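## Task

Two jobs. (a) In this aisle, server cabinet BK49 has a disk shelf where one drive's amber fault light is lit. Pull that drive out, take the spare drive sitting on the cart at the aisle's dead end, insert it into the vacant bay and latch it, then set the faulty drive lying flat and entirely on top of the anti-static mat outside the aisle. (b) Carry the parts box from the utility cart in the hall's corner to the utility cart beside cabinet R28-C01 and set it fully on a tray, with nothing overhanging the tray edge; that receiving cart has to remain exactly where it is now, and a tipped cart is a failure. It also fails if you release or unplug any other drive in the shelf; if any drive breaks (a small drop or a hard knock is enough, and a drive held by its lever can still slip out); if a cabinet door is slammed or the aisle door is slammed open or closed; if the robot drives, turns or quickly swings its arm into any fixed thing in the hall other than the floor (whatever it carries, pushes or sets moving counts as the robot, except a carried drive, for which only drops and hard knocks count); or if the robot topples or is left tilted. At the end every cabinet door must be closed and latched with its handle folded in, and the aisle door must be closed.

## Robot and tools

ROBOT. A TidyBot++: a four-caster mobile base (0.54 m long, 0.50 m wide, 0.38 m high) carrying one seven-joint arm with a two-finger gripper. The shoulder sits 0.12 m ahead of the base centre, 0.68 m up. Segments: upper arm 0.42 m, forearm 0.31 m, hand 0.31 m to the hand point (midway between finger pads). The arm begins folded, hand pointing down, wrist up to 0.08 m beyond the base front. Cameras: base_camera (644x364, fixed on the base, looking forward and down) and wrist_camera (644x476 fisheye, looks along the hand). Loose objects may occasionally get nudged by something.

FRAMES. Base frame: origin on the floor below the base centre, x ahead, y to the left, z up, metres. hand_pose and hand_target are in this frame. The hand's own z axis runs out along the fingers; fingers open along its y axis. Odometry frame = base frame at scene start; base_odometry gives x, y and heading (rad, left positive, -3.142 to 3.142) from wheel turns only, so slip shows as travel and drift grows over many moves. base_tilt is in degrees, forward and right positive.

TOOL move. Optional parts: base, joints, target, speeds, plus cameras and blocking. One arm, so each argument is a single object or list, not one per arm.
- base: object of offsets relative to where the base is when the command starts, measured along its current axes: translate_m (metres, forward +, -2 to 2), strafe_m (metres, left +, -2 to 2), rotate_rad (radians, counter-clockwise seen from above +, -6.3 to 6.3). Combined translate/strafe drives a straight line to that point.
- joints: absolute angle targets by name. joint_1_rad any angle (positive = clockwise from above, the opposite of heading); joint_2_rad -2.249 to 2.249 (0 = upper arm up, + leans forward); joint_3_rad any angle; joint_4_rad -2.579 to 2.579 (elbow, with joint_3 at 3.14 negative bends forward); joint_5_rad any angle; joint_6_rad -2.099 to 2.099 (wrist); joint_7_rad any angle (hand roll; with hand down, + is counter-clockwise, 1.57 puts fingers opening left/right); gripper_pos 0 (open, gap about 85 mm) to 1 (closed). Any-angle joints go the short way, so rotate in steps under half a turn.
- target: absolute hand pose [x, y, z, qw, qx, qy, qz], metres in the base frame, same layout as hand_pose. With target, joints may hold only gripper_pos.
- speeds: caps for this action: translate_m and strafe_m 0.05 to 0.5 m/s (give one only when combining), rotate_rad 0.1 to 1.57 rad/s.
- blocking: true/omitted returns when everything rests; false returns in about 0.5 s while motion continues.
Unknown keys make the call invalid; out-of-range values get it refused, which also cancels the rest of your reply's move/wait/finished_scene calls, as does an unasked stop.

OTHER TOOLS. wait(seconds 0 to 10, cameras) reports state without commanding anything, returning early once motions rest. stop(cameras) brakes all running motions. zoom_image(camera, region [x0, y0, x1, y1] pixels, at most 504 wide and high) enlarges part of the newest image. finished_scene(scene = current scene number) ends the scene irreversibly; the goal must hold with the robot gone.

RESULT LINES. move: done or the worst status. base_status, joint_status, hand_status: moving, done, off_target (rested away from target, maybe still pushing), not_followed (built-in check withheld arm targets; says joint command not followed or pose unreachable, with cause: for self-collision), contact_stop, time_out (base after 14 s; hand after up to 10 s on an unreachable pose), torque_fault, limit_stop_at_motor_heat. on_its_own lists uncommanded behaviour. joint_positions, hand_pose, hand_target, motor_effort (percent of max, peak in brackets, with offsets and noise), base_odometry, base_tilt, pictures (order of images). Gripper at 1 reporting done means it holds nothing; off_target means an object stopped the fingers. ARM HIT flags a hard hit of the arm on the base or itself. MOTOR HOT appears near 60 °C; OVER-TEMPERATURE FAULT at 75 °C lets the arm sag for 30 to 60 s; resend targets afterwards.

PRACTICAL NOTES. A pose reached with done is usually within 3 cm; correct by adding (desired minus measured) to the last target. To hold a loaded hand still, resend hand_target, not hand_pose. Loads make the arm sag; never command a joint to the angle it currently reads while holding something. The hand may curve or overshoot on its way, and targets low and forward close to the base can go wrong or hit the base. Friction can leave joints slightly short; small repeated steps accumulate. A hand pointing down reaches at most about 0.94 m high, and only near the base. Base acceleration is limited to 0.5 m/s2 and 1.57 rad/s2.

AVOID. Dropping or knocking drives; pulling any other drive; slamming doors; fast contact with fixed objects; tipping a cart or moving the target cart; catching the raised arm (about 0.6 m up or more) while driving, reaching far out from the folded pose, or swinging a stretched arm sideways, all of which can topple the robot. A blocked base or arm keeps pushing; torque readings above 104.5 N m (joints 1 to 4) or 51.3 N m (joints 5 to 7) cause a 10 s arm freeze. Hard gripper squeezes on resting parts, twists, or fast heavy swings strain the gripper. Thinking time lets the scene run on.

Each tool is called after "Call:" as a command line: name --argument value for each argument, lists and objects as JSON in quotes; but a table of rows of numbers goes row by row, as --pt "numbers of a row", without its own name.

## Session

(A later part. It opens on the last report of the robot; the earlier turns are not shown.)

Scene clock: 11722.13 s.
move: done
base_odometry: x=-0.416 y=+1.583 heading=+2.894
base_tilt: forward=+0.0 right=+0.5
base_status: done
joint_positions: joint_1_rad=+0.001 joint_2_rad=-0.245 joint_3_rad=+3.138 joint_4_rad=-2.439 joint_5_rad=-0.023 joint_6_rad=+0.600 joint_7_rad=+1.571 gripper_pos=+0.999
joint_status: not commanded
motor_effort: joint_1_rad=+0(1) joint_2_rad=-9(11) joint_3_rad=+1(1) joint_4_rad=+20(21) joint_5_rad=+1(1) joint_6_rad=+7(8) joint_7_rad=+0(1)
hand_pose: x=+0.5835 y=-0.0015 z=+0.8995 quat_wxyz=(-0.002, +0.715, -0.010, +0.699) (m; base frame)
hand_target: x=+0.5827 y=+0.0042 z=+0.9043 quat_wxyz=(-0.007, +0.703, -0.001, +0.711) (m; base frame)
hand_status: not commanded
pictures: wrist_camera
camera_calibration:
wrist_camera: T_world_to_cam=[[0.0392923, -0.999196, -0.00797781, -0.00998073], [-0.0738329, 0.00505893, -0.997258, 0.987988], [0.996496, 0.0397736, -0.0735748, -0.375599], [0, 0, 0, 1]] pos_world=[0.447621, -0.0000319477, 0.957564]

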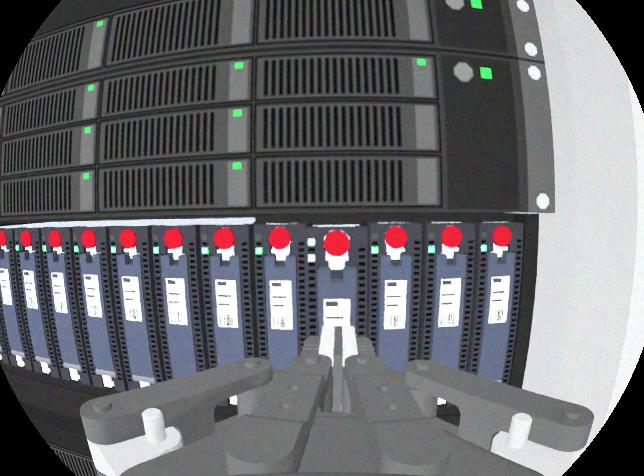

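Call:
move --base '{"translate_m": -0.05}' --speeds '{"translate_m": 0.05}' --cameras '["wrist_camera"]'

Call:
zoom_image --camera "wrist_camera" --region '[250, 220, 430, 400]'

Scene clock: 11741.83 s.
move: done
base_odometry: x=-0.367 y=+1.570 heading=+2.894
base_tilt: forward=+0.0 right=+0.5
base_status: done
joint_positions: joint_1_rad=+0.001 joint_2_rad=-0.243 joint_3_rad=+3.138 joint_4_rad=-2.444 joint_5_rad=-0.023 joint_6_rad=+0.600 joint_7_rad=+1.571 gripper_pos=+0.999
joint_status: not commanded
motor_effort: joint_1_rad=+0(2) joint_2_rad=-10(12) joint_3_rad=+1(1) joint_4_rad=+19(22) joint_5_rad=+1(2) joint_6_rad=+7(9) joint_7_rad=+0(0)
hand_pose: x=+0.5828 y=-0.0015 z=+0.8960 quat_wxyz=(-0.002, +0.717, -0.010, +0.697) (m; base frame)
hand_target: x=+0.5827 y=+0.0042 z=+0.9043 quat_wxyz=(-0.007, +0.703, -0.001, +0.711) (m; base frame)
hand_status: not commanded
pictures: wrist_camera
camera_calibration:
wrist_camera: T_world_to_cam=[[0.0392405, -0.999196, -0.00822271, -0.0097327], [-0.0800327, 0.00505978, -0.996779, 0.987595], [0.99602, 0.0397722, -0.0797698, -0.369352], [0, 0, 0, 1]] pos_world=[0.447303, -0.0000319439, 0.954871]

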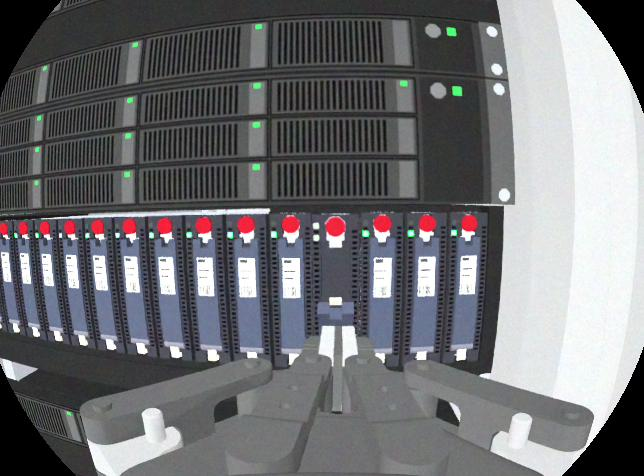

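Scaled by 2.800.

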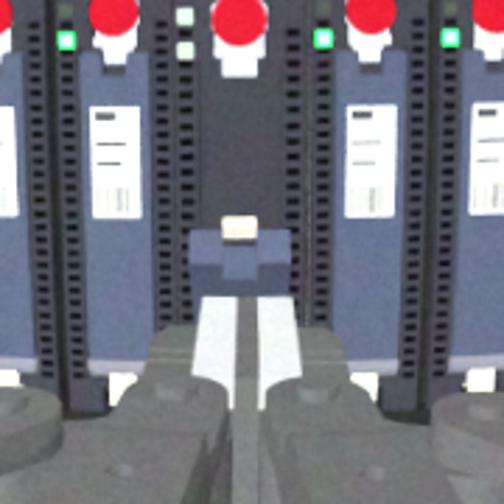

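Call:
move --base '{"translate_m": -0.04}' --speeds '{"translate_m": 0.08}' --cameras '[]'

Call:
move --joints '{"joint_2_rad": -0.325, "joint_4_rad": -2.355, "joint_6_rad": 0.52, "gripper_pos": 0.8}' --cameras '["wrist_camera"]'

Call:
zoom_image --camera "wrist_camera" --region '[270, 220, 410, 400]'

Scene clock: 11788.17 s.
move: done
base_odometry: x=-0.328 y=+1.561 heading=+2.894
base_tilt: forward=-0.1 right=+0.5
base_status: done
joint_positions: joint_1_rad=+0.001 joint_2_rad=-0.242 joint_3_rad=+3.138 joint_4_rad=-2.444 joint_5_rad=-0.023 joint_6_rad=+0.601 joint_7_rad=+1.571 gripper_pos=+0.999
joint_status: not commanded
motor_effort: joint_1_rad=+0(1) joint_2_rad=-11(13) joint_3_rad=+0(1) joint_4_rad=+19(20) joint_5_rad=+1(1) joint_6_rad=+7(8) joint_7_rad=+0(0)
hand_pose: x=+0.5831 y=-0.0015 z=+0.8953 quat_wxyz=(-0.002, +0.718, -0.010, +0.696) (m; base frame)
hand_target: x=+0.5827 y=+0.0042 z=+0.9043 quat_wxyz=(-0.007, +0.703, -0.001, +0.711) (m; base frame)
hand_status: not commanded
pictures: none
No camera images: "cameras" was empty.

Scene clock: 11789.13 s.
move: done
base_odometry: x=-0.328 y=+1.561 heading=+2.894
base_tilt: forward=-0.1 right=+0.5
base_status: not commanded
joint_positions: joint_1_rad=+0.001 joint_2_rad=-0.309 joint_3_rad=+3.138 joint_4_rad=-2.364 joint_5_rad=-0.023 joint_6_rad=+0.559 joint_7_rad=+1.571 gripper_pos=+0.800
joint_status: all done
motor_effort: joint_1_rad=+0(1) joint_2_rad=-9(12) joint_3_rad=+0(1) joint_4_rad=+21(21) joint_5_rad=+1(1) joint_6_rad=+8(9) joint_7_rad=+0(0)
hand_pose: x=+0.5797 y=-0.0011 z=+0.9591 quat_wxyz=(-0.003, +0.680, -0.010, +0.733) (m; base frame)
hand_target: x=+0.5771 y=+0.0039 z=+0.9601 quat_wxyz=(-0.006, +0.685, -0.001, +0.728) (m; base frame)
hand_status: not commanded
pictures: wrist_camera
camera_calibration:
wrist_camera: T_world_to_cam=[[0.040695, -0.999161, -0.0046198, -0.0130553], [0.0228123, 0.00555153, -0.999724, 0.993474], [0.998911, 0.0405784, 0.0230191, -0.461534], [0, 0, 0, 1]] pos_world=[0.4389, 0.00016871, 1.00376]

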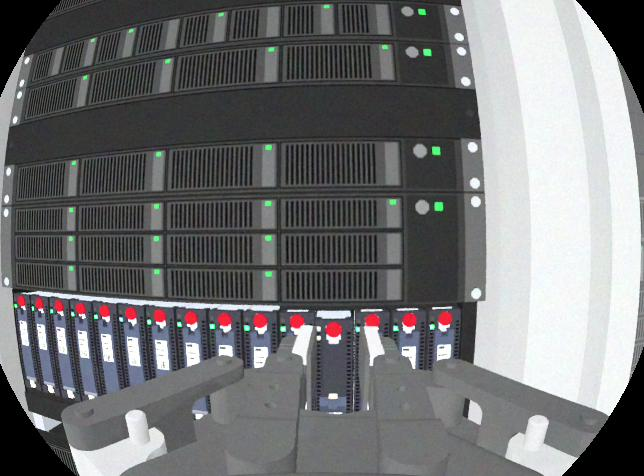

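Scaled by 2.800.

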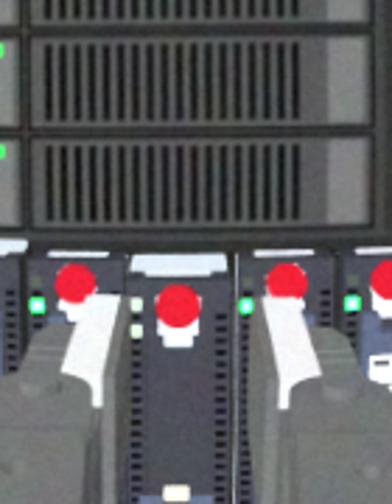

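Call:
move --joints '{"joint_6_rad": 0.44, "gripper_pos": 0.85}' --cameras '[]'

Call:
move --base '{"translate_m": 0.05}' --speeds '{"translate_m": 0.06}' --cameras '["wrist_camera"]'

Call:
zoom_image --camera "wrist_camera" --region '[270, 220, 410, 400]'

Scene clock: 11805.27 s.
move: done
base_odometry: x=-0.328 y=+1.561 heading=+2.894
base_tilt: forward=-0.1 right=+0.5
base_status: not commanded
joint_positions: joint_1_rad=+0.001 joint_2_rad=-0.309 joint_3_rad=+3.138 joint_4_rad=-2.364 joint_5_rad=-0.023 joint_6_rad=+0.476 joint_7_rad=+1.571 gripper_pos=+0.850
joint_status: all done
motor_effort: joint_1_rad=+0(1) joint_2_rad=-9(11) joint_3_rad=+1(1) joint_4_rad=+21(23) joint_5_rad=+1(1) joint_6_rad=+8(9) joint_7_rad=+0(0)
hand_pose: x=+0.5806 y=-0.0006 z=+0.9339 quat_wxyz=(-0.004, +0.710, -0.010, +0.704) (m; base frame)
hand_target: x=+0.5777 y=+0.0036 z=+0.9352 quat_wxyz=(-0.006, +0.714, -0.002, +0.700) (m; base frame)
hand_status: not commanded
pictures: none
No camera images: "cameras" was empty.

Scene clock: 11806.60 s.
move: done
base_odometry: x=-0.377 y=+1.573 heading=+2.895
base_tilt: forward=-0.1 right=+0.6
base_status: done
joint_positions: joint_1_rad=+0.001 joint_2_rad=-0.310 joint_3_rad=+3.138 joint_4_rad=-2.364 joint_5_rad=-0.023 joint_6_rad=+0.476 joint_7_rad=+1.571 gripper_pos=+0.850
joint_status: not commanded
motor_effort: joint_1_rad=-1(2) joint_2_rad=-9(12) joint_3_rad=+1(1) joint_4_rad=+21(21) joint_5_rad=+1(1) joint_6_rad=+8(8) joint_7_rad=+0(1)
hand_pose: x=+0.5803 y=-0.0006 z=+0.9345 quat_wxyz=(-0.004, +0.709, -0.010, +0.705) (m; base frame)
hand_target: x=+0.5777 y=+0.0036 z=+0.9352 quat_wxyz=(-0.006, +0.714, -0.002, +0.700) (m; base frame)
hand_status: not commanded
pictures: wrist_camera
camera_calibration:
wrist_camera: T_world_to_cam=[[0.0417551, -0.99909, -0.00865817, -0.00957771], [-0.0576986, 0.00624004, -0.998315, 1.01427], [0.99746, 0.0421843, -0.0573856, -0.385623], [0, 0, 0, 1]] pos_world=[0.443566, 0.000369162, 0.990346]

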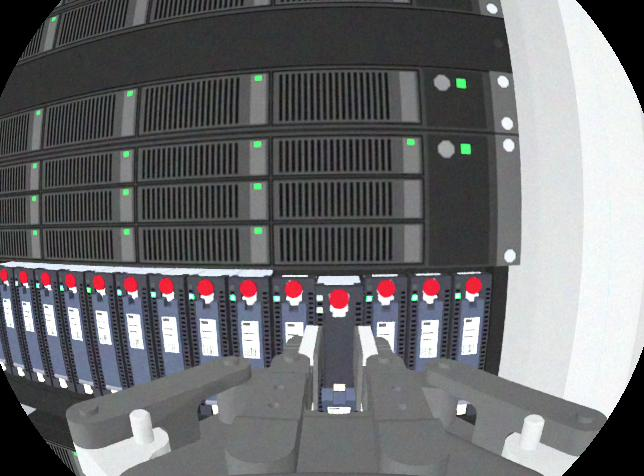

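Scaled by 2.800.

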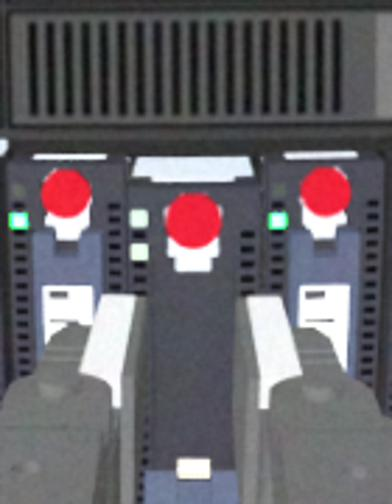

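Call:
move --base '{"translate_m": 0.055}' --speeds '{"translate_m": 0.05}' --joints '{"gripper_pos": 0.862}' --cameras '["wrist_camera"]'

Call:
zoom_image --camera "wrist_camera" --region '[270, 240, 410, 420]'

Scene clock: 11826.27 s.
move: done
base_odometry: x=-0.431 y=+1.586 heading=+2.895
base_tilt: forward=-0.1 right=+0.5
base_status: done
joint_positions: joint_1_rad=+0.001 joint_2_rad=-0.312 joint_3_rad=+3.138 joint_4_rad=-2.364 joint_5_rad=-0.023 joint_6_rad=+0.476 joint_7_rad=+1.571 gripper_pos=+0.862
joint_status: all done
motor_effort: joint_1_rad=-1(1) joint_2_rad=-10(11) joint_3_rad=+0(1) joint_4_rad=+21(22) joint_5_rad=+1(2) joint_6_rad=+8(8) joint_7_rad=+0(1)
hand_pose: x=+0.5798 y=-0.0006 z=+0.9353 quat_wxyz=(-0.004, +0.709, -0.010, +0.705) (m; base frame)
hand_target: x=+0.5777 y=+0.0036 z=+0.9352 quat_wxyz=(-0.006, +0.714, -0.002, +0.700) (m; base frame)
hand_status: not commanded
pictures: wrist_camera
camera_calibration:
wrist_camera: T_world_to_cam=[[0.0417712, -0.99909, -0.00857863, -0.00963368], [-0.0557971, 0.00624006, -0.998423, 1.01409], [0.997568, 0.042184, -0.0554857, -0.386926], [0, 0, 0, 1]] pos_world=[0.442971, 0.000369162, 0.990944]

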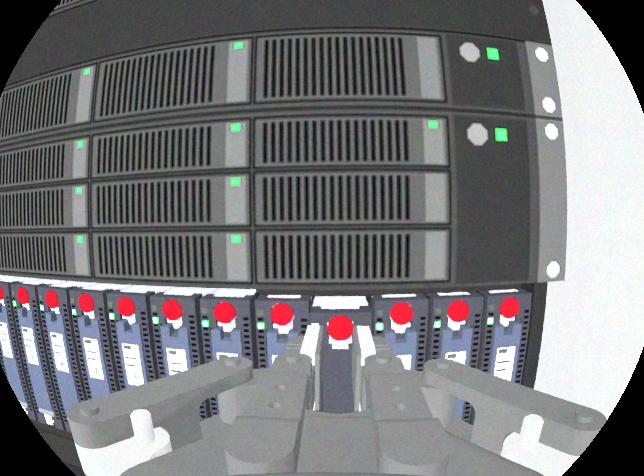

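Scaled by 2.800.

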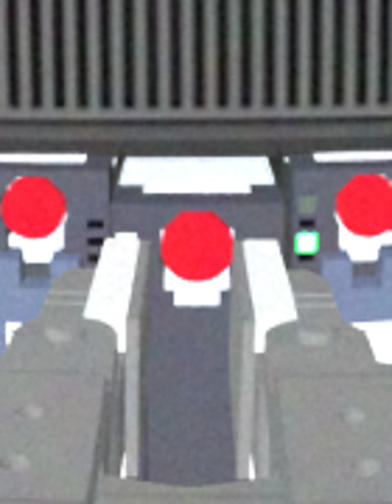

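Call:
move --base '{"translate_m": 0.015, "strafe_m": -0.001}' --speeds '{"translate_m": 0.05}' --cameras '["wrist_camera"]'

Call:
zoom_image --camera "wrist_camera" --region '[250, 240, 430, 420]'

Scene clock: 11833.43 s.
move: done
base_odometry: x=-0.445 y=+1.591 heading=+2.895
base_tilt: forward=-0.1 right=+0.6
base_status: done
joint_positions: joint_1_rad=+0.001 joint_2_rad=-0.314 joint_3_rad=+3.138 joint_4_rad=-2.364 joint_5_rad=-0.023 joint_6_rad=+0.476 joint_7_rad=+1.571 gripper_pos=+0.862
joint_status: not commanded
motor_effort: joint_1_rad=-1(1) joint_2_rad=-9(12) joint_3_rad=+0(1) joint_4_rad=+21(23) joint_5_rad=+1(2) joint_6_rad=+8(9) joint_7_rad=+0(0)
hand_pose: x=+0.5793 y=-0.0006 z=+0.9363 quat_wxyz=(-0.004, +0.708, -0.010, +0.706) (m; base frame)
hand_target: x=+0.5777 y=+0.0036 z=+0.9352 quat_wxyz=(-0.006, +0.714, -0.002, +0.700) (m; base frame)
hand_status: not commanded
pictures: wrist_camera
camera_calibration:
wrist_camera: T_world_to_cam=[[0.0418878, -0.999086, -0.00849954, -0.00972879], [-0.0537963, 0.00623936, -0.998532, 1.01398], [0.997673, 0.0422836, -0.0534858, -0.388225], [0, 0, 0, 1]] pos_world=[0.442277, 0.000369063, 0.991642]

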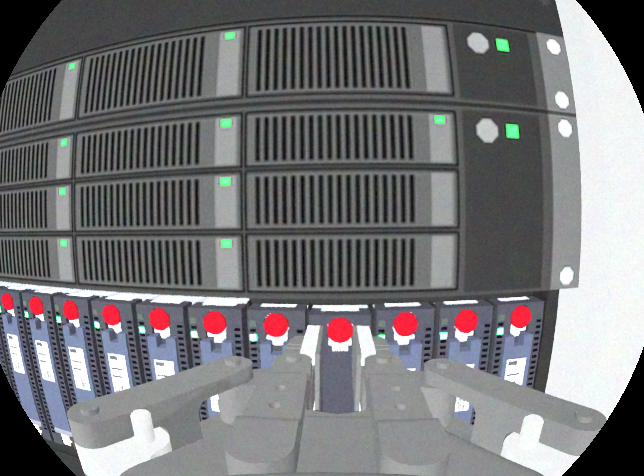

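Scaled by 2.800.

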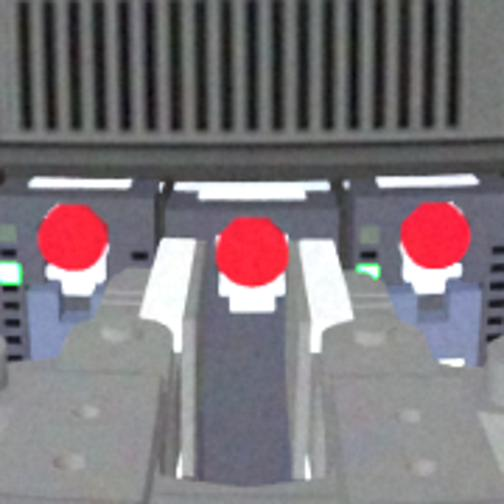

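Call:
move --base '{"translate_m": 0.006}' --speeds '{"translate_m": 0.05}' --cameras '["wrist_camera"]'

Call:
zoom_image --camera "wrist_camera" --region '[250, 240, 430, 420]'

Scene clock: 11840.93 s.
move: done
base_odometry: x=-0.451 y=+1.592 heading=+2.895
base_tilt: forward=-0.1 right=+0.5
base_status: done
joint_positions: joint_1_rad=+0.001 joint_2_rad=-0.325 joint_3_rad=+3.138 joint_4_rad=-2.368 joint_5_rad=-0.023 joint_6_rad=+0.473 joint_7_rad=+1.571 gripper_pos=+0.862
joint_status: not commanded
motor_effort: joint_1_rad=-1(1) joint_2_rad=-7(10) joint_3_rad=+0(1) joint_4_rad=+23(30) joint_5_rad=+1(1) joint_6_rad=+9(11) joint_7_rad=+0(0)
hand_pose: x=+0.5758 y=-0.0006 z=+0.9380 quat_wxyz=(-0.004, +0.707, -0.010, +0.708) (m; base frame)
hand_target: x=+0.5777 y=+0.0036 z=+0.9352 quat_wxyz=(-0.006, +0.714, -0.002, +0.700) (m; base frame)
hand_status: not commanded
pictures: wrist_camera
camera_calibration:
wrist_camera: T_world_to_cam=[[0.0419269, -0.999087, -0.00822336, -0.00985659], [-0.0495886, 0.0061396, -0.998751, 1.01324], [0.997889, 0.0422823, -0.0492859, -0.388751], [0, 0, 0, 1]] pos_world=[0.438589, 0.000368774, 0.992737]

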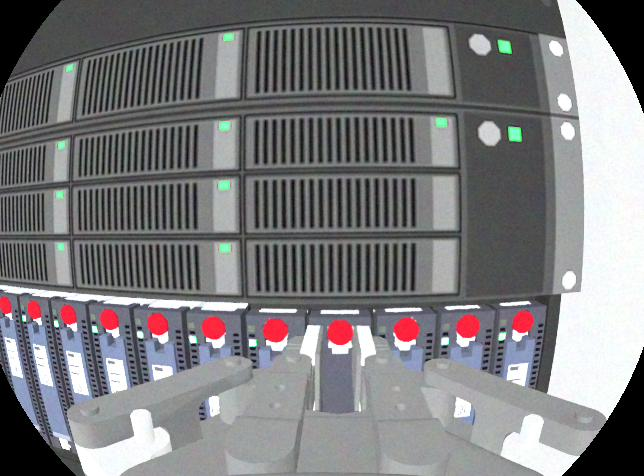

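Scaled by 2.800.

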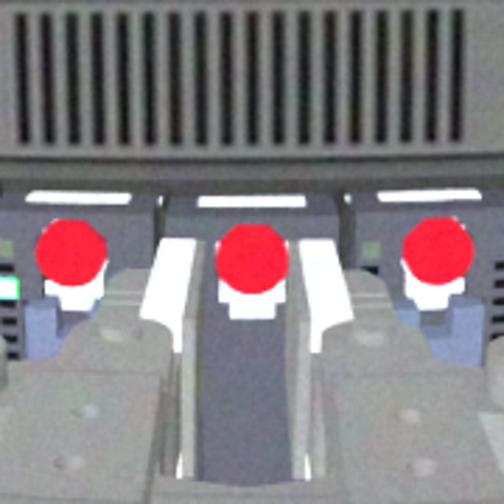

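Call:
move --base '{"translate_m": -0.1}' --speeds '{"translate_m": 0.08}' --cameras '["wrist_camera"]'

Call:
zoom_image --camera "wrist_camera" --region '[250, 240, 430, 420]'

Call:
move --joints '{"joint_2_rad": -0.235, "joint_4_rad": -2.445, "joint_6_rad": 0.665, "gripper_pos": 1.0}' --cameras '["wrist_camera"]'

Call:
zoom_image --camera "wrist_camera" --region '[250, 220, 430, 400]'

Scene clock: 11853.10 s.
move: done
base_odometry: x=-0.354 y=+1.568 heading=+2.895
base_tilt: forward=-0.1 right=+0.5
base_status: done
joint_positions: joint_1_rad=+0.001 joint_2_rad=-0.324 joint_3_rad=+3.138 joint_4_rad=-2.363 joint_5_rad=-0.023 joint_6_rad=+0.473 joint_7_rad=+1.571 gripper_pos=+0.862
joint_status: not commanded
motor_effort: joint_1_rad=+0(1) joint_2_rad=-9(12) joint_3_rad=+1(1) joint_4_rad=+21(23) joint_5_rad=+1(1) joint_6_rad=+7(8) joint_7_rad=+0(1)
hand_pose: x=+0.5769 y=-0.0006 z=+0.9404 quat_wxyz=(-0.004, +0.705, -0.010, +0.709) (m; base frame)
hand_target: x=+0.5777 y=+0.0036 z=+0.9352 quat_wxyz=(-0.006, +0.714, -0.002, +0.700) (m; base frame)
hand_status: not commanded
pictures: wrist_camera
camera_calibration:
wrist_camera: T_world_to_cam=[[0.0419499, -0.999086, -0.00817266, -0.00993943], [-0.0459885, 0.00624035, -0.998922, 1.01377], [0.998061, 0.0422806, -0.0456847, -0.393223], [0, 0, 0, 1]] pos_world=[0.439499, 0.000369069, 0.994633]

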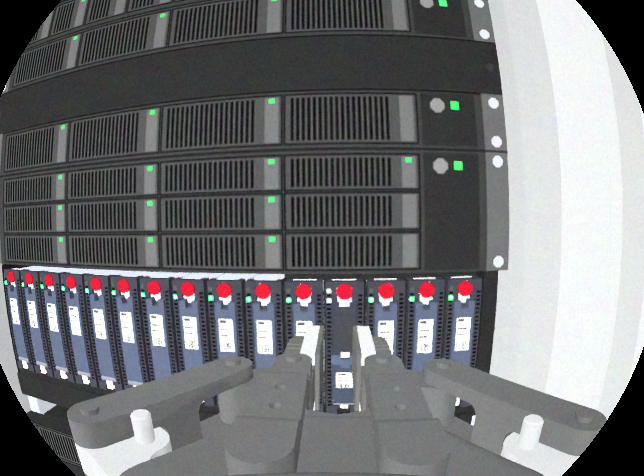

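Scaled by 2.800.

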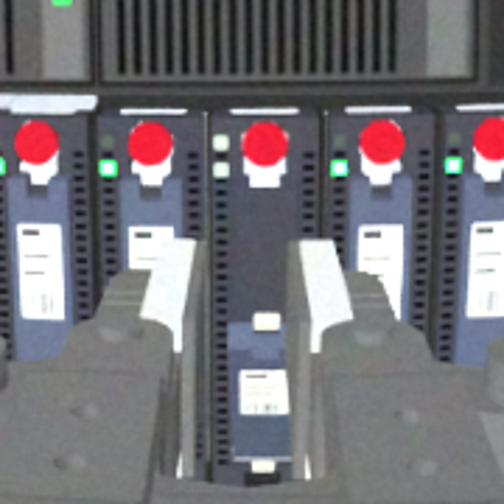

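Scene clock: 11854.03 s.
move: done
base_odometry: x=-0.354 y=+1.568 heading=+2.895
base_tilt: forward=+0.0 right=+0.5
base_status: not commanded
joint_positions: joint_1_rad=+0.001 joint_2_rad=-0.248 joint_3_rad=+3.138 joint_4_rad=-2.429 joint_5_rad=-0.023 joint_6_rad=+0.606 joint_7_rad=+1.571 gripper_pos=+0.999
joint_status: all done
motor_effort: joint_1_rad=+0(1) joint_2_rad=-10(13) joint_3_rad=+0(1) joint_4_rad=+19(21) joint_5_rad=+1(1) joint_6_rad=+8(9) joint_7_rad=+0(1)
hand_pose: x=+0.5846 y=-0.0015 z=+0.9084 quat_wxyz=(-0.002, +0.708, -0.010, +0.706) (m; base frame)
hand_target: x=+0.5845 y=+0.0043 z=+0.9115 quat_wxyz=(-0.007, +0.698, -0.001, +0.716) (m; base frame)
hand_status: not commanded
pictures: wrist_camera
camera_calibration:
wrist_camera: T_world_to_cam=[[0.0393416, -0.9992, -0.00712399, -0.010778], [-0.0548195, 0.00496047, -0.998484, 0.986922], [0.997721, 0.0396725, -0.0545805, -0.394047], [0, 0, 0, 1]] pos_world=[0.447675, -0.0000321369, 0.963842]

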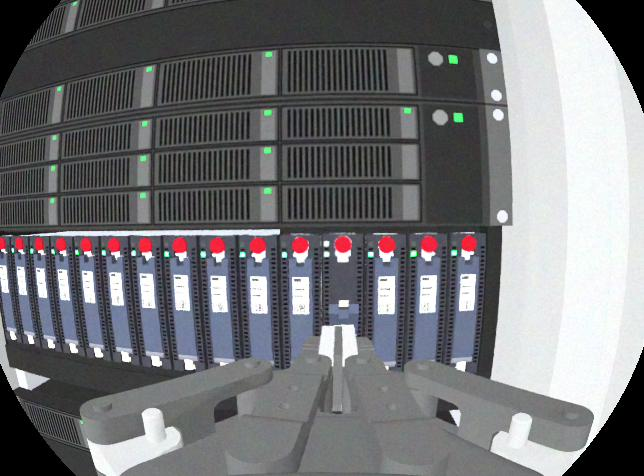

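Scaled by 2.800.

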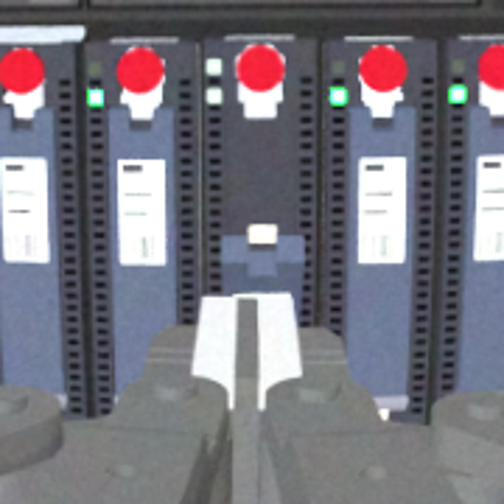

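Call:
move --base '{"translate_m": 0.05, "strafe_m": -0.003}' --speeds '{"translate_m": 0.05}' --joints '{"joint_4_rad": -2.457}' --cameras '["wrist_camera"]'

Call:
zoom_image --camera "wrist_camera" --region '[250, 220, 430, 400]'

Call:
move --base '{"translate_m": 0.025}' --speeds '{"translate_m": 0.05}' --cameras '["wrist_camera"]'

Call:
zoom_image --camera "wrist_camera" --region '[250, 220, 430, 400]'

Scene clock: 11877.07 s.
move: done
base_odometry: x=-0.402 y=+1.583 heading=+2.895
base_tilt: forward=-0.1 right=+0.5
base_status: done
joint_positions: joint_1_rad=+0.001 joint_2_rad=-0.246 joint_3_rad=+3.138 joint_4_rad=-2.440 joint_5_rad=-0.023 joint_6_rad=+0.606 joint_7_rad=+1.571 gripper_pos=+0.999
joint_status: all done
motor_effort: joint_1_rad=+0(1) joint_2_rad=-10(12) joint_3_rad=+0(1) joint_4_rad=+20(21) joint_5_rad=+1(1) joint_6_rad=+8(8) joint_7_rad=+0(1)
hand_pose: x=+0.5831 y=-0.0015 z=+0.9009 quat_wxyz=(-0.002, +0.713, -0.010, +0.701) (m; base frame)
hand_target: x=+0.5823 y=+0.0043 z=+0.9047 quat_wxyz=(-0.007, +0.702, -0.001, +0.712) (m; base frame)
hand_status: not commanded
pictures: wrist_camera
camera_calibration:
wrist_camera: T_world_to_cam=[[0.0391405, -0.999204, -0.00764988, -0.0101948], [-0.0683228, 0.00496167, -0.997651, 0.986543], [0.996895, 0.0395712, -0.0680742, -0.380315], [0, 0, 0, 1]] pos_world=[0.446937, -0.0000320355, 0.958258]

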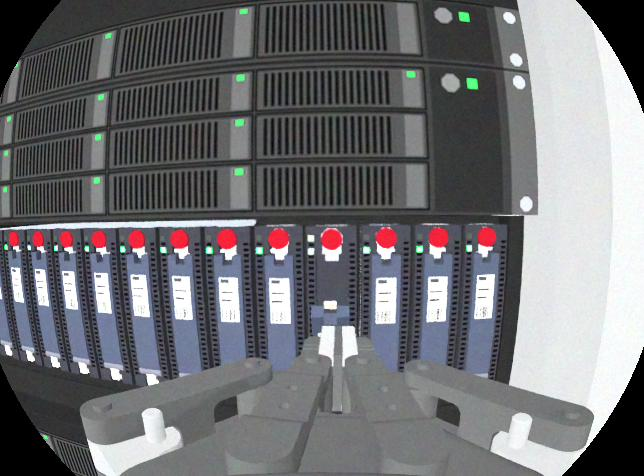

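Scaled by 2.800.

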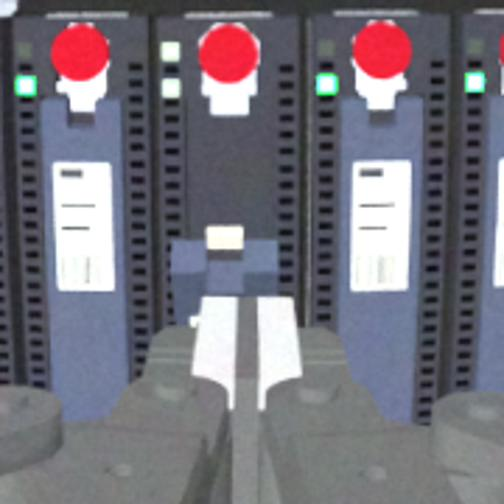

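Scene clock: 11878.03 s.
move: done
base_odometry: x=-0.426 y=+1.590 heading=+2.895
base_tilt: forward=+0.0 right=+0.5
base_status: done
joint_positions: joint_1_rad=+0.001 joint_2_rad=-0.245 joint_3_rad=+3.138 joint_4_rad=-2.441 joint_5_rad=-0.023 joint_6_rad=+0.606 joint_7_rad=+1.571 gripper_pos=+0.999
joint_status: not commanded
motor_effort: joint_1_rad=+0(1) joint_2_rad=-9(11) joint_3_rad=+0(1) joint_4_rad=+20(21) joint_5_rad=+1(1) joint_6_rad=+7(8) joint_7_rad=+0(1)
hand_pose: x=+0.5830 y=-0.0015 z=+0.9004 quat_wxyz=(-0.002, +0.714, -0.010, +0.701) (m; base frame)
hand_target: x=+0.5823 y=+0.0043 z=+0.9047 quat_wxyz=(-0.007, +0.702, -0.001, +0.712) (m; base frame)
hand_status: not commanded
pictures: wrist_camera
camera_calibration:
wrist_camera: T_world_to_cam=[[0.0391337, -0.999204, -0.00768803, -0.0101581], [-0.069425, 0.00495647, -0.997575, 0.986564], [0.996819, 0.0395725, -0.0691758, -0.37925], [0, 0, 0, 1]] pos_world=[0.446933, -0.0000320519, 0.957859]

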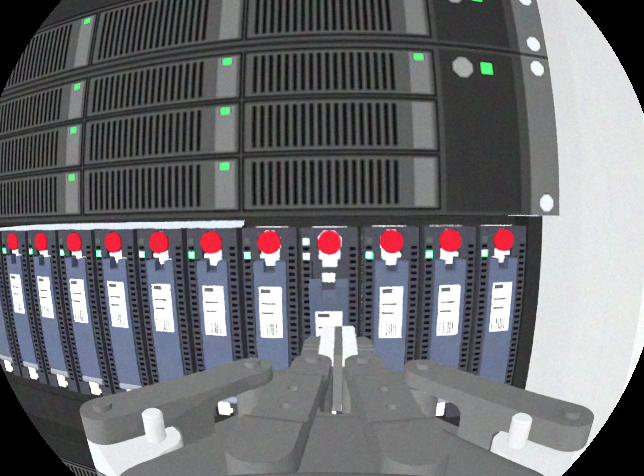

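Scaled by 2.800.

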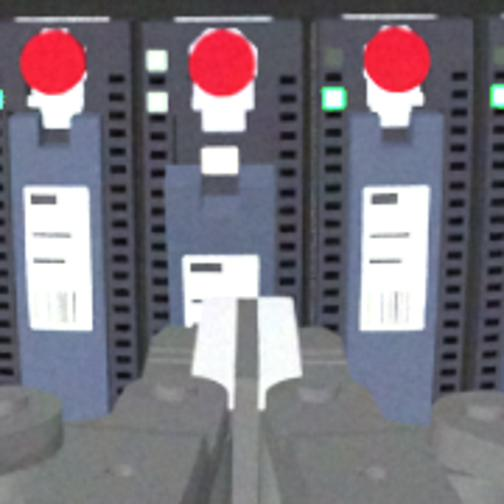

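Call:
move --base '{"translate_m": 0.012, "strafe_m": 0.003}' --speeds '{"translate_m": 0.05}' --cameras '["wrist_camera"]'

Call:
zoom_image --camera "wrist_camera" --region '[250, 220, 430, 400]'

Call:
move --base '{"translate_m": 0.008}' --speeds '{"translate_m": 0.05}' --cameras '["wrist_camera"]'

Call:
zoom_image --camera "wrist_camera" --region '[250, 220, 430, 400]'

Scene clock: 11886.97 s.
move: done
base_odometry: x=-0.438 y=+1.590 heading=+2.895
base_tilt: forward=-0.1 right=+0.5
base_status: done
joint_positions: joint_1_rad=+0.001 joint_2_rad=-0.245 joint_3_rad=+3.138 joint_4_rad=-2.441 joint_5_rad=-0.023 joint_6_rad=+0.608 joint_7_rad=+1.571 gripper_pos=+0.999
joint_status: not commanded
motor_effort: joint_1_rad=-1(2) joint_2_rad=-9(11) joint_3_rad=+0(1) joint_4_rad=+20(22) joint_5_rad=+1(2) joint_6_rad=+7(9) joint_7_rad=+0(1)
hand_pose: x=+0.5829 y=-0.0015 z=+0.9004 quat_wxyz=(-0.002, +0.713, -0.010, +0.701) (m; base frame)
hand_target: x=+0.5823 y=+0.0043 z=+0.9047 quat_wxyz=(-0.007, +0.702, -0.001, +0.712) (m; base frame)
hand_status: not commanded
pictures: wrist_camera
camera_calibration:
wrist_camera: T_world_to_cam=[[0.0391396, -0.999204, -0.00766921, -0.0101718], [-0.0688272, 0.00496101, -0.997616, 0.986223], [0.996861, 0.0395741, -0.0685783, -0.37965], [0, 0, 0, 1]] pos_world=[0.446735, -0.0000320402, 0.957758]

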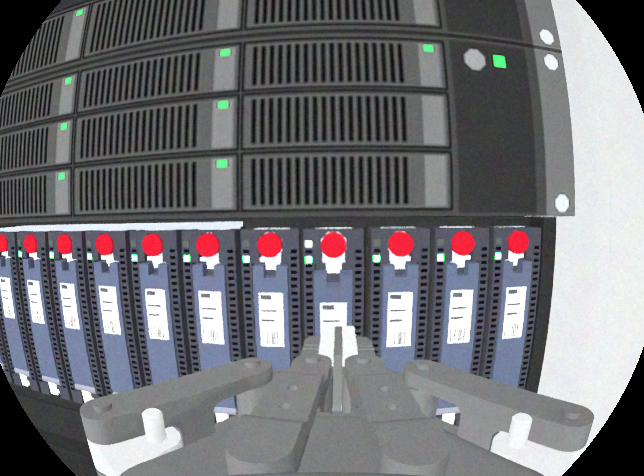

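Scaled by 2.800.

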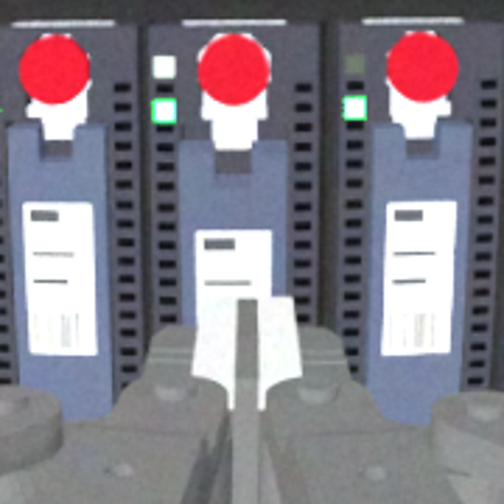

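Scene clock: 11887.60 s.
move: done
base_odometry: x=-0.446 y=+1.592 heading=+2.895
base_tilt: forward=-0.1 right=+0.5
base_status: done
joint_positions: joint_1_rad=+0.001 joint_2_rad=-0.244 joint_3_rad=+3.138 joint_4_rad=-2.442 joint_5_rad=-0.023 joint_6_rad=+0.610 joint_7_rad=+1.571 gripper_pos=+0.999
joint_status: not commanded
motor_effort: joint_1_rad=+0(1) joint_2_rad=-9(11) joint_3_rad=+0(1) joint_4_rad=+19(21) joint_5_rad=+1(2) joint_6_rad=+7(8) joint_7_rad=+0(1)
hand_pose: x=+0.5830 y=-0.0015 z=+0.9005 quat_wxyz=(-0.002, +0.713, -0.010, +0.701) (m; base frame)
hand_target: x=+0.5823 y=+0.0043 z=+0.9047 quat_wxyz=(-0.007, +0.702, -0.001, +0.712) (m; base frame)
hand_status: not commanded
pictures: wrist_camera
camera_calibration:
wrist_camera: T_world_to_cam=[[0.0391479, -0.999204, -0.00761762, -0.0102298], [-0.0676249, 0.00495666, -0.997699, 0.98567], [0.996942, 0.039573, -0.0673771, -0.380947], [0, 0, 0, 1]] pos_world=[0.446839, -0.0000320518, 0.957657]

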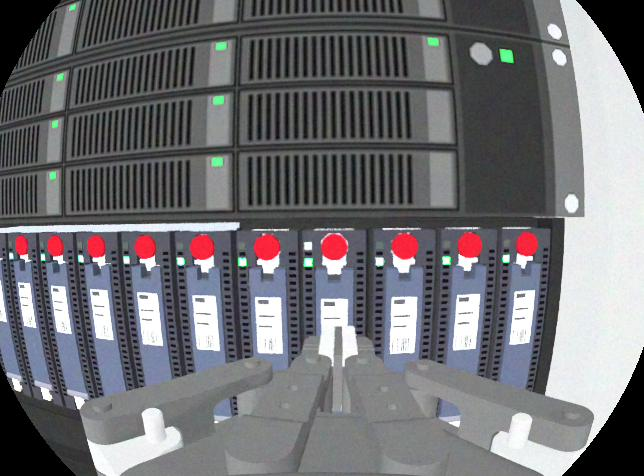

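Scaled by 2.800.

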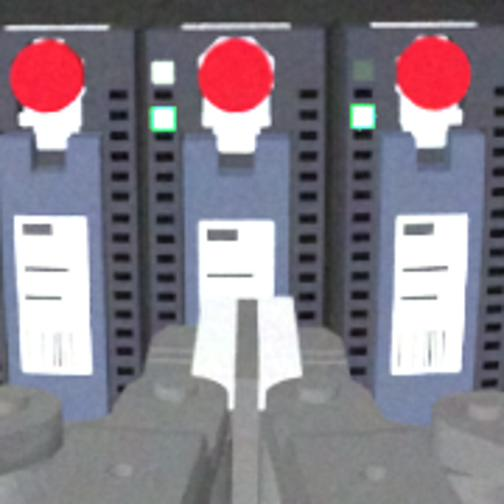

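Call:
move --base '{"translate_m": 0.008}' --speeds '{"translate_m": 0.05}' --cameras '["wrist_camera"]'

Call:
zoom_image --camera "wrist_camera" --region '[250, 220, 430, 400]'

Scene clock: 11894.47 s.
move: done
base_odometry: x=-0.454 y=+1.593 heading=+2.895
base_tilt: forward=-0.1 right=+0.5
base_status: done
joint_positions: joint_1_rad=+0.001 joint_2_rad=-0.258 joint_3_rad=+3.138 joint_4_rad=-2.456 joint_5_rad=-0.023 joint_6_rad=+0.614 joint_7_rad=+1.571 gripper_pos=+0.999
joint_status: not commanded
motor_effort: joint_1_rad=+0(2) joint_2_rad=-5(9) joint_3_rad=+0(1) joint_4_rad=+20(26) joint_5_rad=+1(2) joint_6_rad=+6(8) joint_7_rad=+0(1)
hand_pose: x=+0.5774 y=-0.0015 z=+0.9000 quat_wxyz=(-0.002, +0.712, -0.010, +0.702) (m; base frame)
hand_target: x=+0.5823 y=+0.0043 z=+0.9047 quat_wxyz=(-0.007, +0.702, -0.001, +0.712) (m; base frame)
hand_status: not commanded
pictures: wrist_camera
camera_calibration:
wrist_camera: T_world_to_cam=[[0.0390785, -0.999209, -0.00738675, -0.0102004], [-0.0643188, 0.00486173, -0.997918, 0.983128], [0.997164, 0.0394722, -0.0640779, -0.378489], [0, 0, 0, 1]] pos_world=[0.441048, -0.0000322311, 0.956753]

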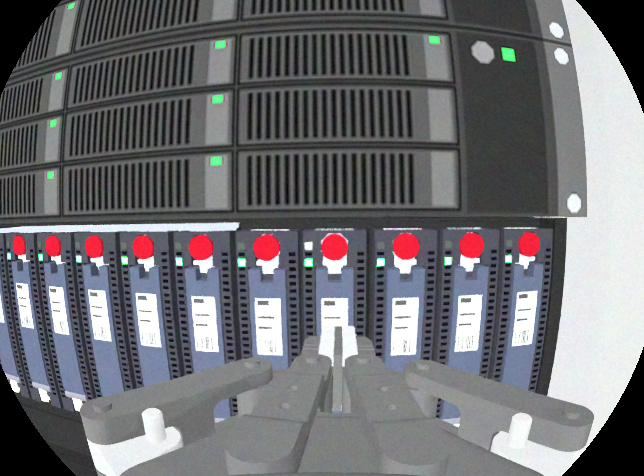

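Scaled by 2.800.

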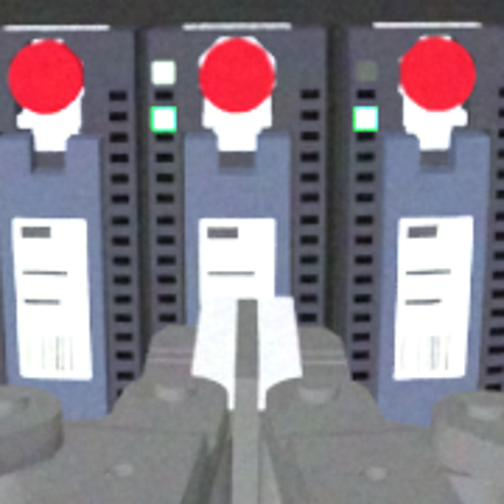

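Call:
move --base '{"translate_m": -0.06}' --speeds '{"translate_m": 0.05}' --cameras '["wrist_camera"]'

Call:
zoom_image --camera "wrist_camera" --region '[250, 220, 430, 400]'

Scene clock: 11908.90 s.
move: done
base_odometry: x=-0.396 y=+1.579 heading=+2.895
base_tilt: forward=-0.1 right=+0.5
base_status: done
joint_positions: joint_1_rad=+0.001 joint_2_rad=-0.244 joint_3_rad=+3.138 joint_4_rad=-2.456 joint_5_rad=-0.023 joint_6_rad=+0.614 joint_7_rad=+1.571 gripper_pos=+0.999
joint_status: not commanded
motor_effort: joint_1_rad=+0(1) joint_2_rad=-10(12) joint_3_rad=+0(1) joint_4_rad=+19(20) joint_5_rad=+1(1) joint_6_rad=+8(8) joint_7_rad=+0(1)
hand_pose: x=+0.5804 y=-0.0016 z=+0.8938 quat_wxyz=(-0.002, +0.716, -0.010, +0.698) (m; base frame)
hand_target: x=+0.5823 y=+0.0043 z=+0.9047 quat_wxyz=(-0.007, +0.702, -0.001, +0.712) (m; base frame)
hand_status: not commanded
pictures: wrist_camera
camera_calibration:
wrist_camera: T_world_to_cam=[[0.0389775, -0.999209, -0.00791145, -0.00983127], [-0.0777268, 0.00486168, -0.996963, 0.984042], [0.996212, 0.039474, -0.0774758, -0.369239], [0, 0, 0, 1]] pos_world=[0.44471, -0.000032233, 0.952369]

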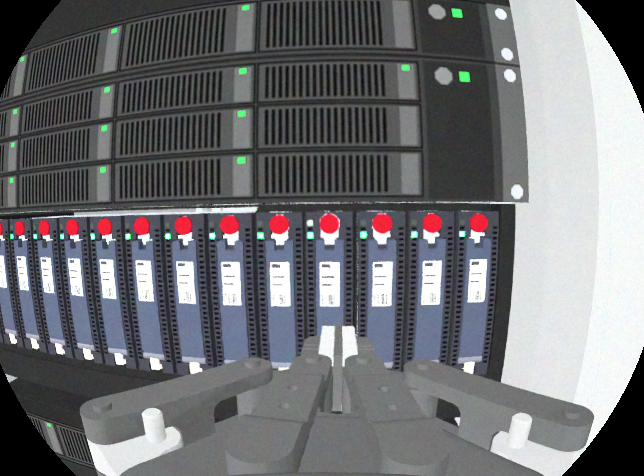

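Scaled by 2.800.

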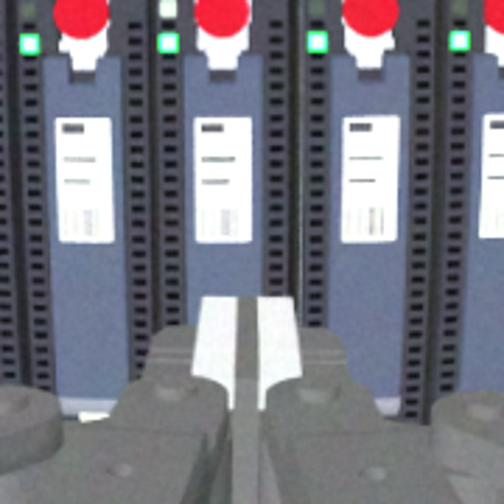

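Call:
move --base '{"translate_m": -0.42}' --speeds '{"translate_m": 0.15}' --joints '{"joint_2_rad": -1.48, "joint_4_rad": -1.86, "joint_6_rad": -1.08}' --cameras '["all"]'

Scene clock: 11954.97 s.
move: done
base_odometry: x=+0.011 y=+1.476 heading=+2.894
base_tilt: forward=-0.1 right=+0.6
base_status: done
joint_positions: joint_1_rad=+0.001 joint_2_rad=-1.472 joint_3_rad=+3.138 joint_4_rad=-1.874 joint_5_rad=-0.023 joint_6_rad=-1.023 joint_7_rad=+1.571 gripper_pos=+0.999
joint_status: all done
motor_effort: joint_1_rad=+0(1) joint_2_rad=+25(26) joint_3_rad=+1(2) joint_4_rad=+12(22) joint_5_rad=+1(1) joint_6_rad=+7(9) joint_7_rad=+0(1)
hand_pose: x=+0.1311 y=+0.0089 z=+1.0579 quat_wxyz=(-0.009, +0.654, +0.005, +0.757) (m; base frame)
hand_target: x=+0.1259 y=-0.0011 z=+1.0463 quat_wxyz=(-0.002, +0.667, -0.008, +0.745) (m; base frame)
hand_status: not commanded
pictures: base_camera, wrist_camera
camera_calibration:
wrist_camera: T_world_to_cam=[[0.0685691, -0.997562, 0.0130028, -0.00664995], [0.0950588, -0.00644123, -0.995451, 1.08857], [0.993107, 0.0694932, 0.0943854, -0.0910524], [0, 0, 0, 1]] pos_world=[-0.0125976, 0.00670553, 1.0923]

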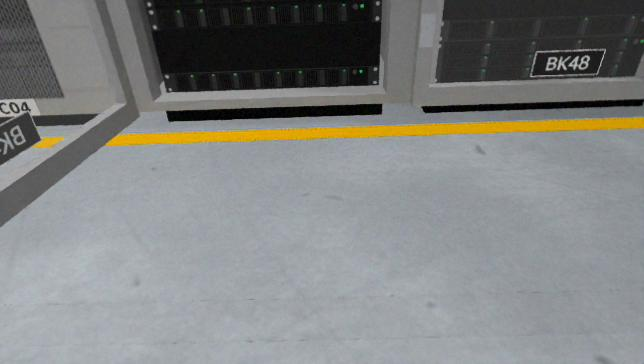

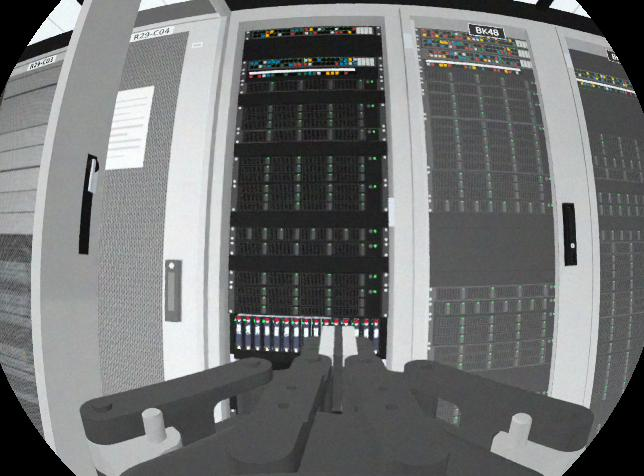

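Call:
move --base '{"translate_m": -0.06, "rotate_rad": -0.02}' --speeds '{"translate_m": 0.1, "rotate_rad": 0.2}' --cameras '["base_camera"]'

Call:
move --base '{"strafe_m": 0.45}' --speeds '{"strafe_m": 0.15}' --cameras '["all"]'

Scene clock: 11973.53 s.
move: done
base_odometry: x=+0.070 y=+1.461 heading=+2.874
base_tilt: forward=-0.1 right=+0.5
base_status: done
joint_positions: joint_1_rad=+0.001 joint_2_rad=-1.474 joint_3_rad=+3.138 joint_4_rad=-1.871 joint_5_rad=-0.023 joint_6_rad=-1.024 joint_7_rad=+1.571 gripper_pos=+0.999
joint_status: not commanded
motor_effort: joint_1_rad=+0(2) joint_2_rad=+25(26) joint_3_rad=+1(2) joint_4_rad=+12(14) joint_5_rad=+1(1) joint_6_rad=+7(8) joint_7_rad=+0(0)
hand_pose: x=+0.1297 y=+0.0089 z=+1.0586 quat_wxyz=(-0.009, +0.652, +0.005, +0.758) (m; base frame)
hand_target: x=+0.1259 y=-0.0011 z=+1.0463 quat_wxyz=(-0.002, +0.667, -0.008, +0.745) (m; base frame)
hand_status: not commanded
pictures: base_camera

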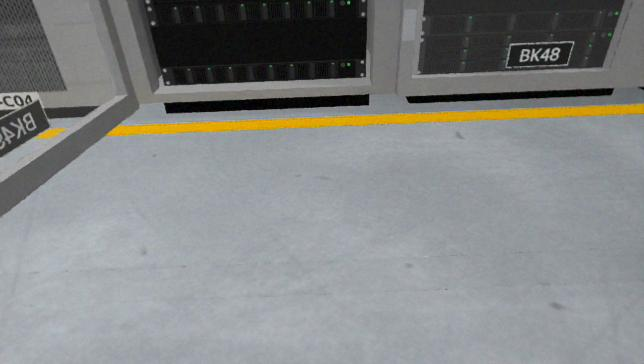

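Scene clock: 11977.20 s.
move: done
base_odometry: x=-0.049 y=+1.027 heading=+2.874
base_tilt: forward=-0.1 right=+0.5
base_status: done
joint_positions: joint_1_rad=+0.001 joint_2_rad=-1.474 joint_3_rad=+3.138 joint_4_rad=-1.871 joint_5_rad=-0.023 joint_6_rad=-1.024 joint_7_rad=+1.571 gripper_pos=+0.999
joint_status: not commanded
motor_effort: joint_1_rad=-1(3) joint_2_rad=+25(25) joint_3_rad=+1(3) joint_4_rad=+12(13) joint_5_rad=+1(2) joint_6_rad=+7(8) joint_7_rad=+0(1)
hand_pose: x=+0.1297 y=+0.0089 z=+1.0585 quat_wxyz=(-0.009, +0.653, +0.005, +0.758) (m; base frame)
hand_target: x=+0.1259 y=-0.0011 z=+1.0463 quat_wxyz=(-0.002, +0.667, -0.008, +0.745) (m; base frame)
hand_status: not commanded
pictures: base_camera, wrist_camera
camera_calibration:
wrist_camera: T_world_to_cam=[[0.0685322, -0.997562, 0.013203, -0.00676951], [0.0978693, -0.00644785, -0.995178, 1.08865], [0.992837, 0.0694939, 0.0971887, -0.0926563], [0, 0, 0, 1]] pos_world=[-0.0140891, 0.00670551, 1.0925]

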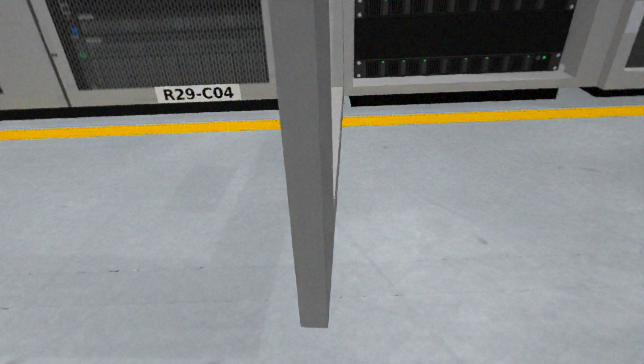

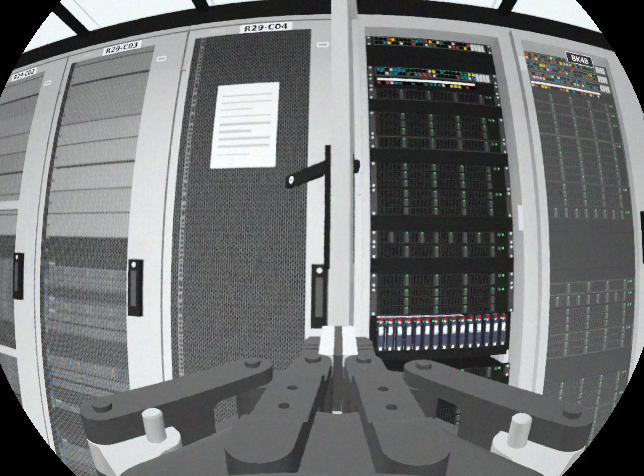

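Call:
move --base '{"strafe_m": 0.42}' --speeds '{"strafe_m": 0.15}' --cameras '[]'

Call:
move --base '{"translate_m": 0.34}' --speeds '{"translate_m": 0.12}' --cameras '["all"]'

Scene clock: 12013.13 s.
move: done
base_odometry: x=-0.160 y=+0.622 heading=+2.874
base_tilt: forward=-0.1 right=+0.5
base_status: done
joint_positions: joint_1_rad=+0.001 joint_2_rad=-1.474 joint_3_rad=+3.138 joint_4_rad=-1.871 joint_5_rad=-0.023 joint_6_rad=-1.024 joint_7_rad=+1.571 gripper_pos=+0.999
joint_status: not commanded
motor_effort: joint_1_rad=+0(2) joint_2_rad=+24(26) joint_3_rad=+1(3) joint_4_rad=+12(13) joint_5_rad=+1(2) joint_6_rad=+7(8) joint_7_rad=+0(1)
hand_pose: x=+0.1297 y=+0.0089 z=+1.0585 quat_wxyz=(-0.009, +0.653, +0.005, +0.758) (m; base frame)
hand_target: x=+0.1259 y=-0.0011 z=+1.0463 quat_wxyz=(-0.002, +0.667, -0.008, +0.745) (m; base frame)
hand_status: not commanded
pictures: none
No camera images: "cameras" was empty.

Scene clock: 12016.57 s.
move: done
base_odometry: x=-0.488 y=+0.712 heading=+2.874
base_tilt: forward=-0.1 right=+0.5
base_status: done
joint_positions: joint_1_rad=+0.001 joint_2_rad=-1.475 joint_3_rad=+3.138 joint_4_rad=-1.871 joint_5_rad=-0.023 joint_6_rad=-1.025 joint_7_rad=+1.571 gripper_pos=+0.999
joint_status: not commanded
motor_effort: joint_1_rad=+0(1) joint_2_rad=+25(26) joint_3_rad=+1(2) joint_4_rad=+12(13) joint_5_rad=+1(1) joint_6_rad=+7(8) joint_7_rad=+0(1)
hand_pose: x=+0.1292 y=+0.0089 z=+1.0586 quat_wxyz=(-0.009, +0.652, +0.005, +0.758) (m; base frame)
hand_target: x=+0.1259 y=-0.0011 z=+1.0463 quat_wxyz=(-0.002, +0.667, -0.008, +0.745) (m; base frame)
hand_status: not commanded
pictures: base_camera, wrist_camera
camera_calibration:
wrist_camera: T_world_to_cam=[[0.0691233, -0.997519, 0.0133219, -0.00685761], [0.0986878, -0.006451, -0.995098, 1.08862], [0.992715, 0.0700991, 0.0979971, -0.0930509], [0, 0, 0, 1]] pos_world=[-0.0145869, 0.00670491, 1.0925]

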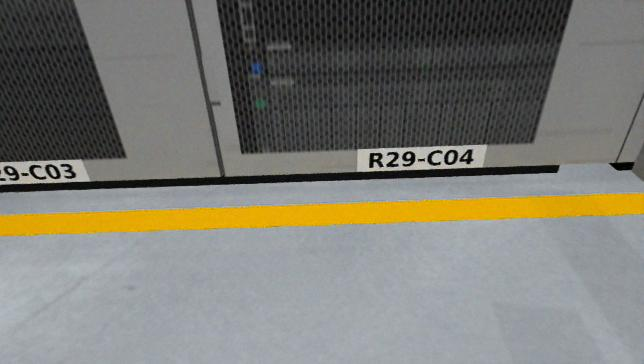

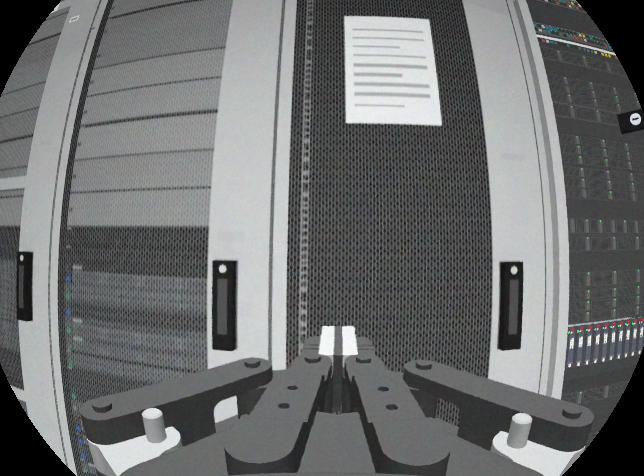

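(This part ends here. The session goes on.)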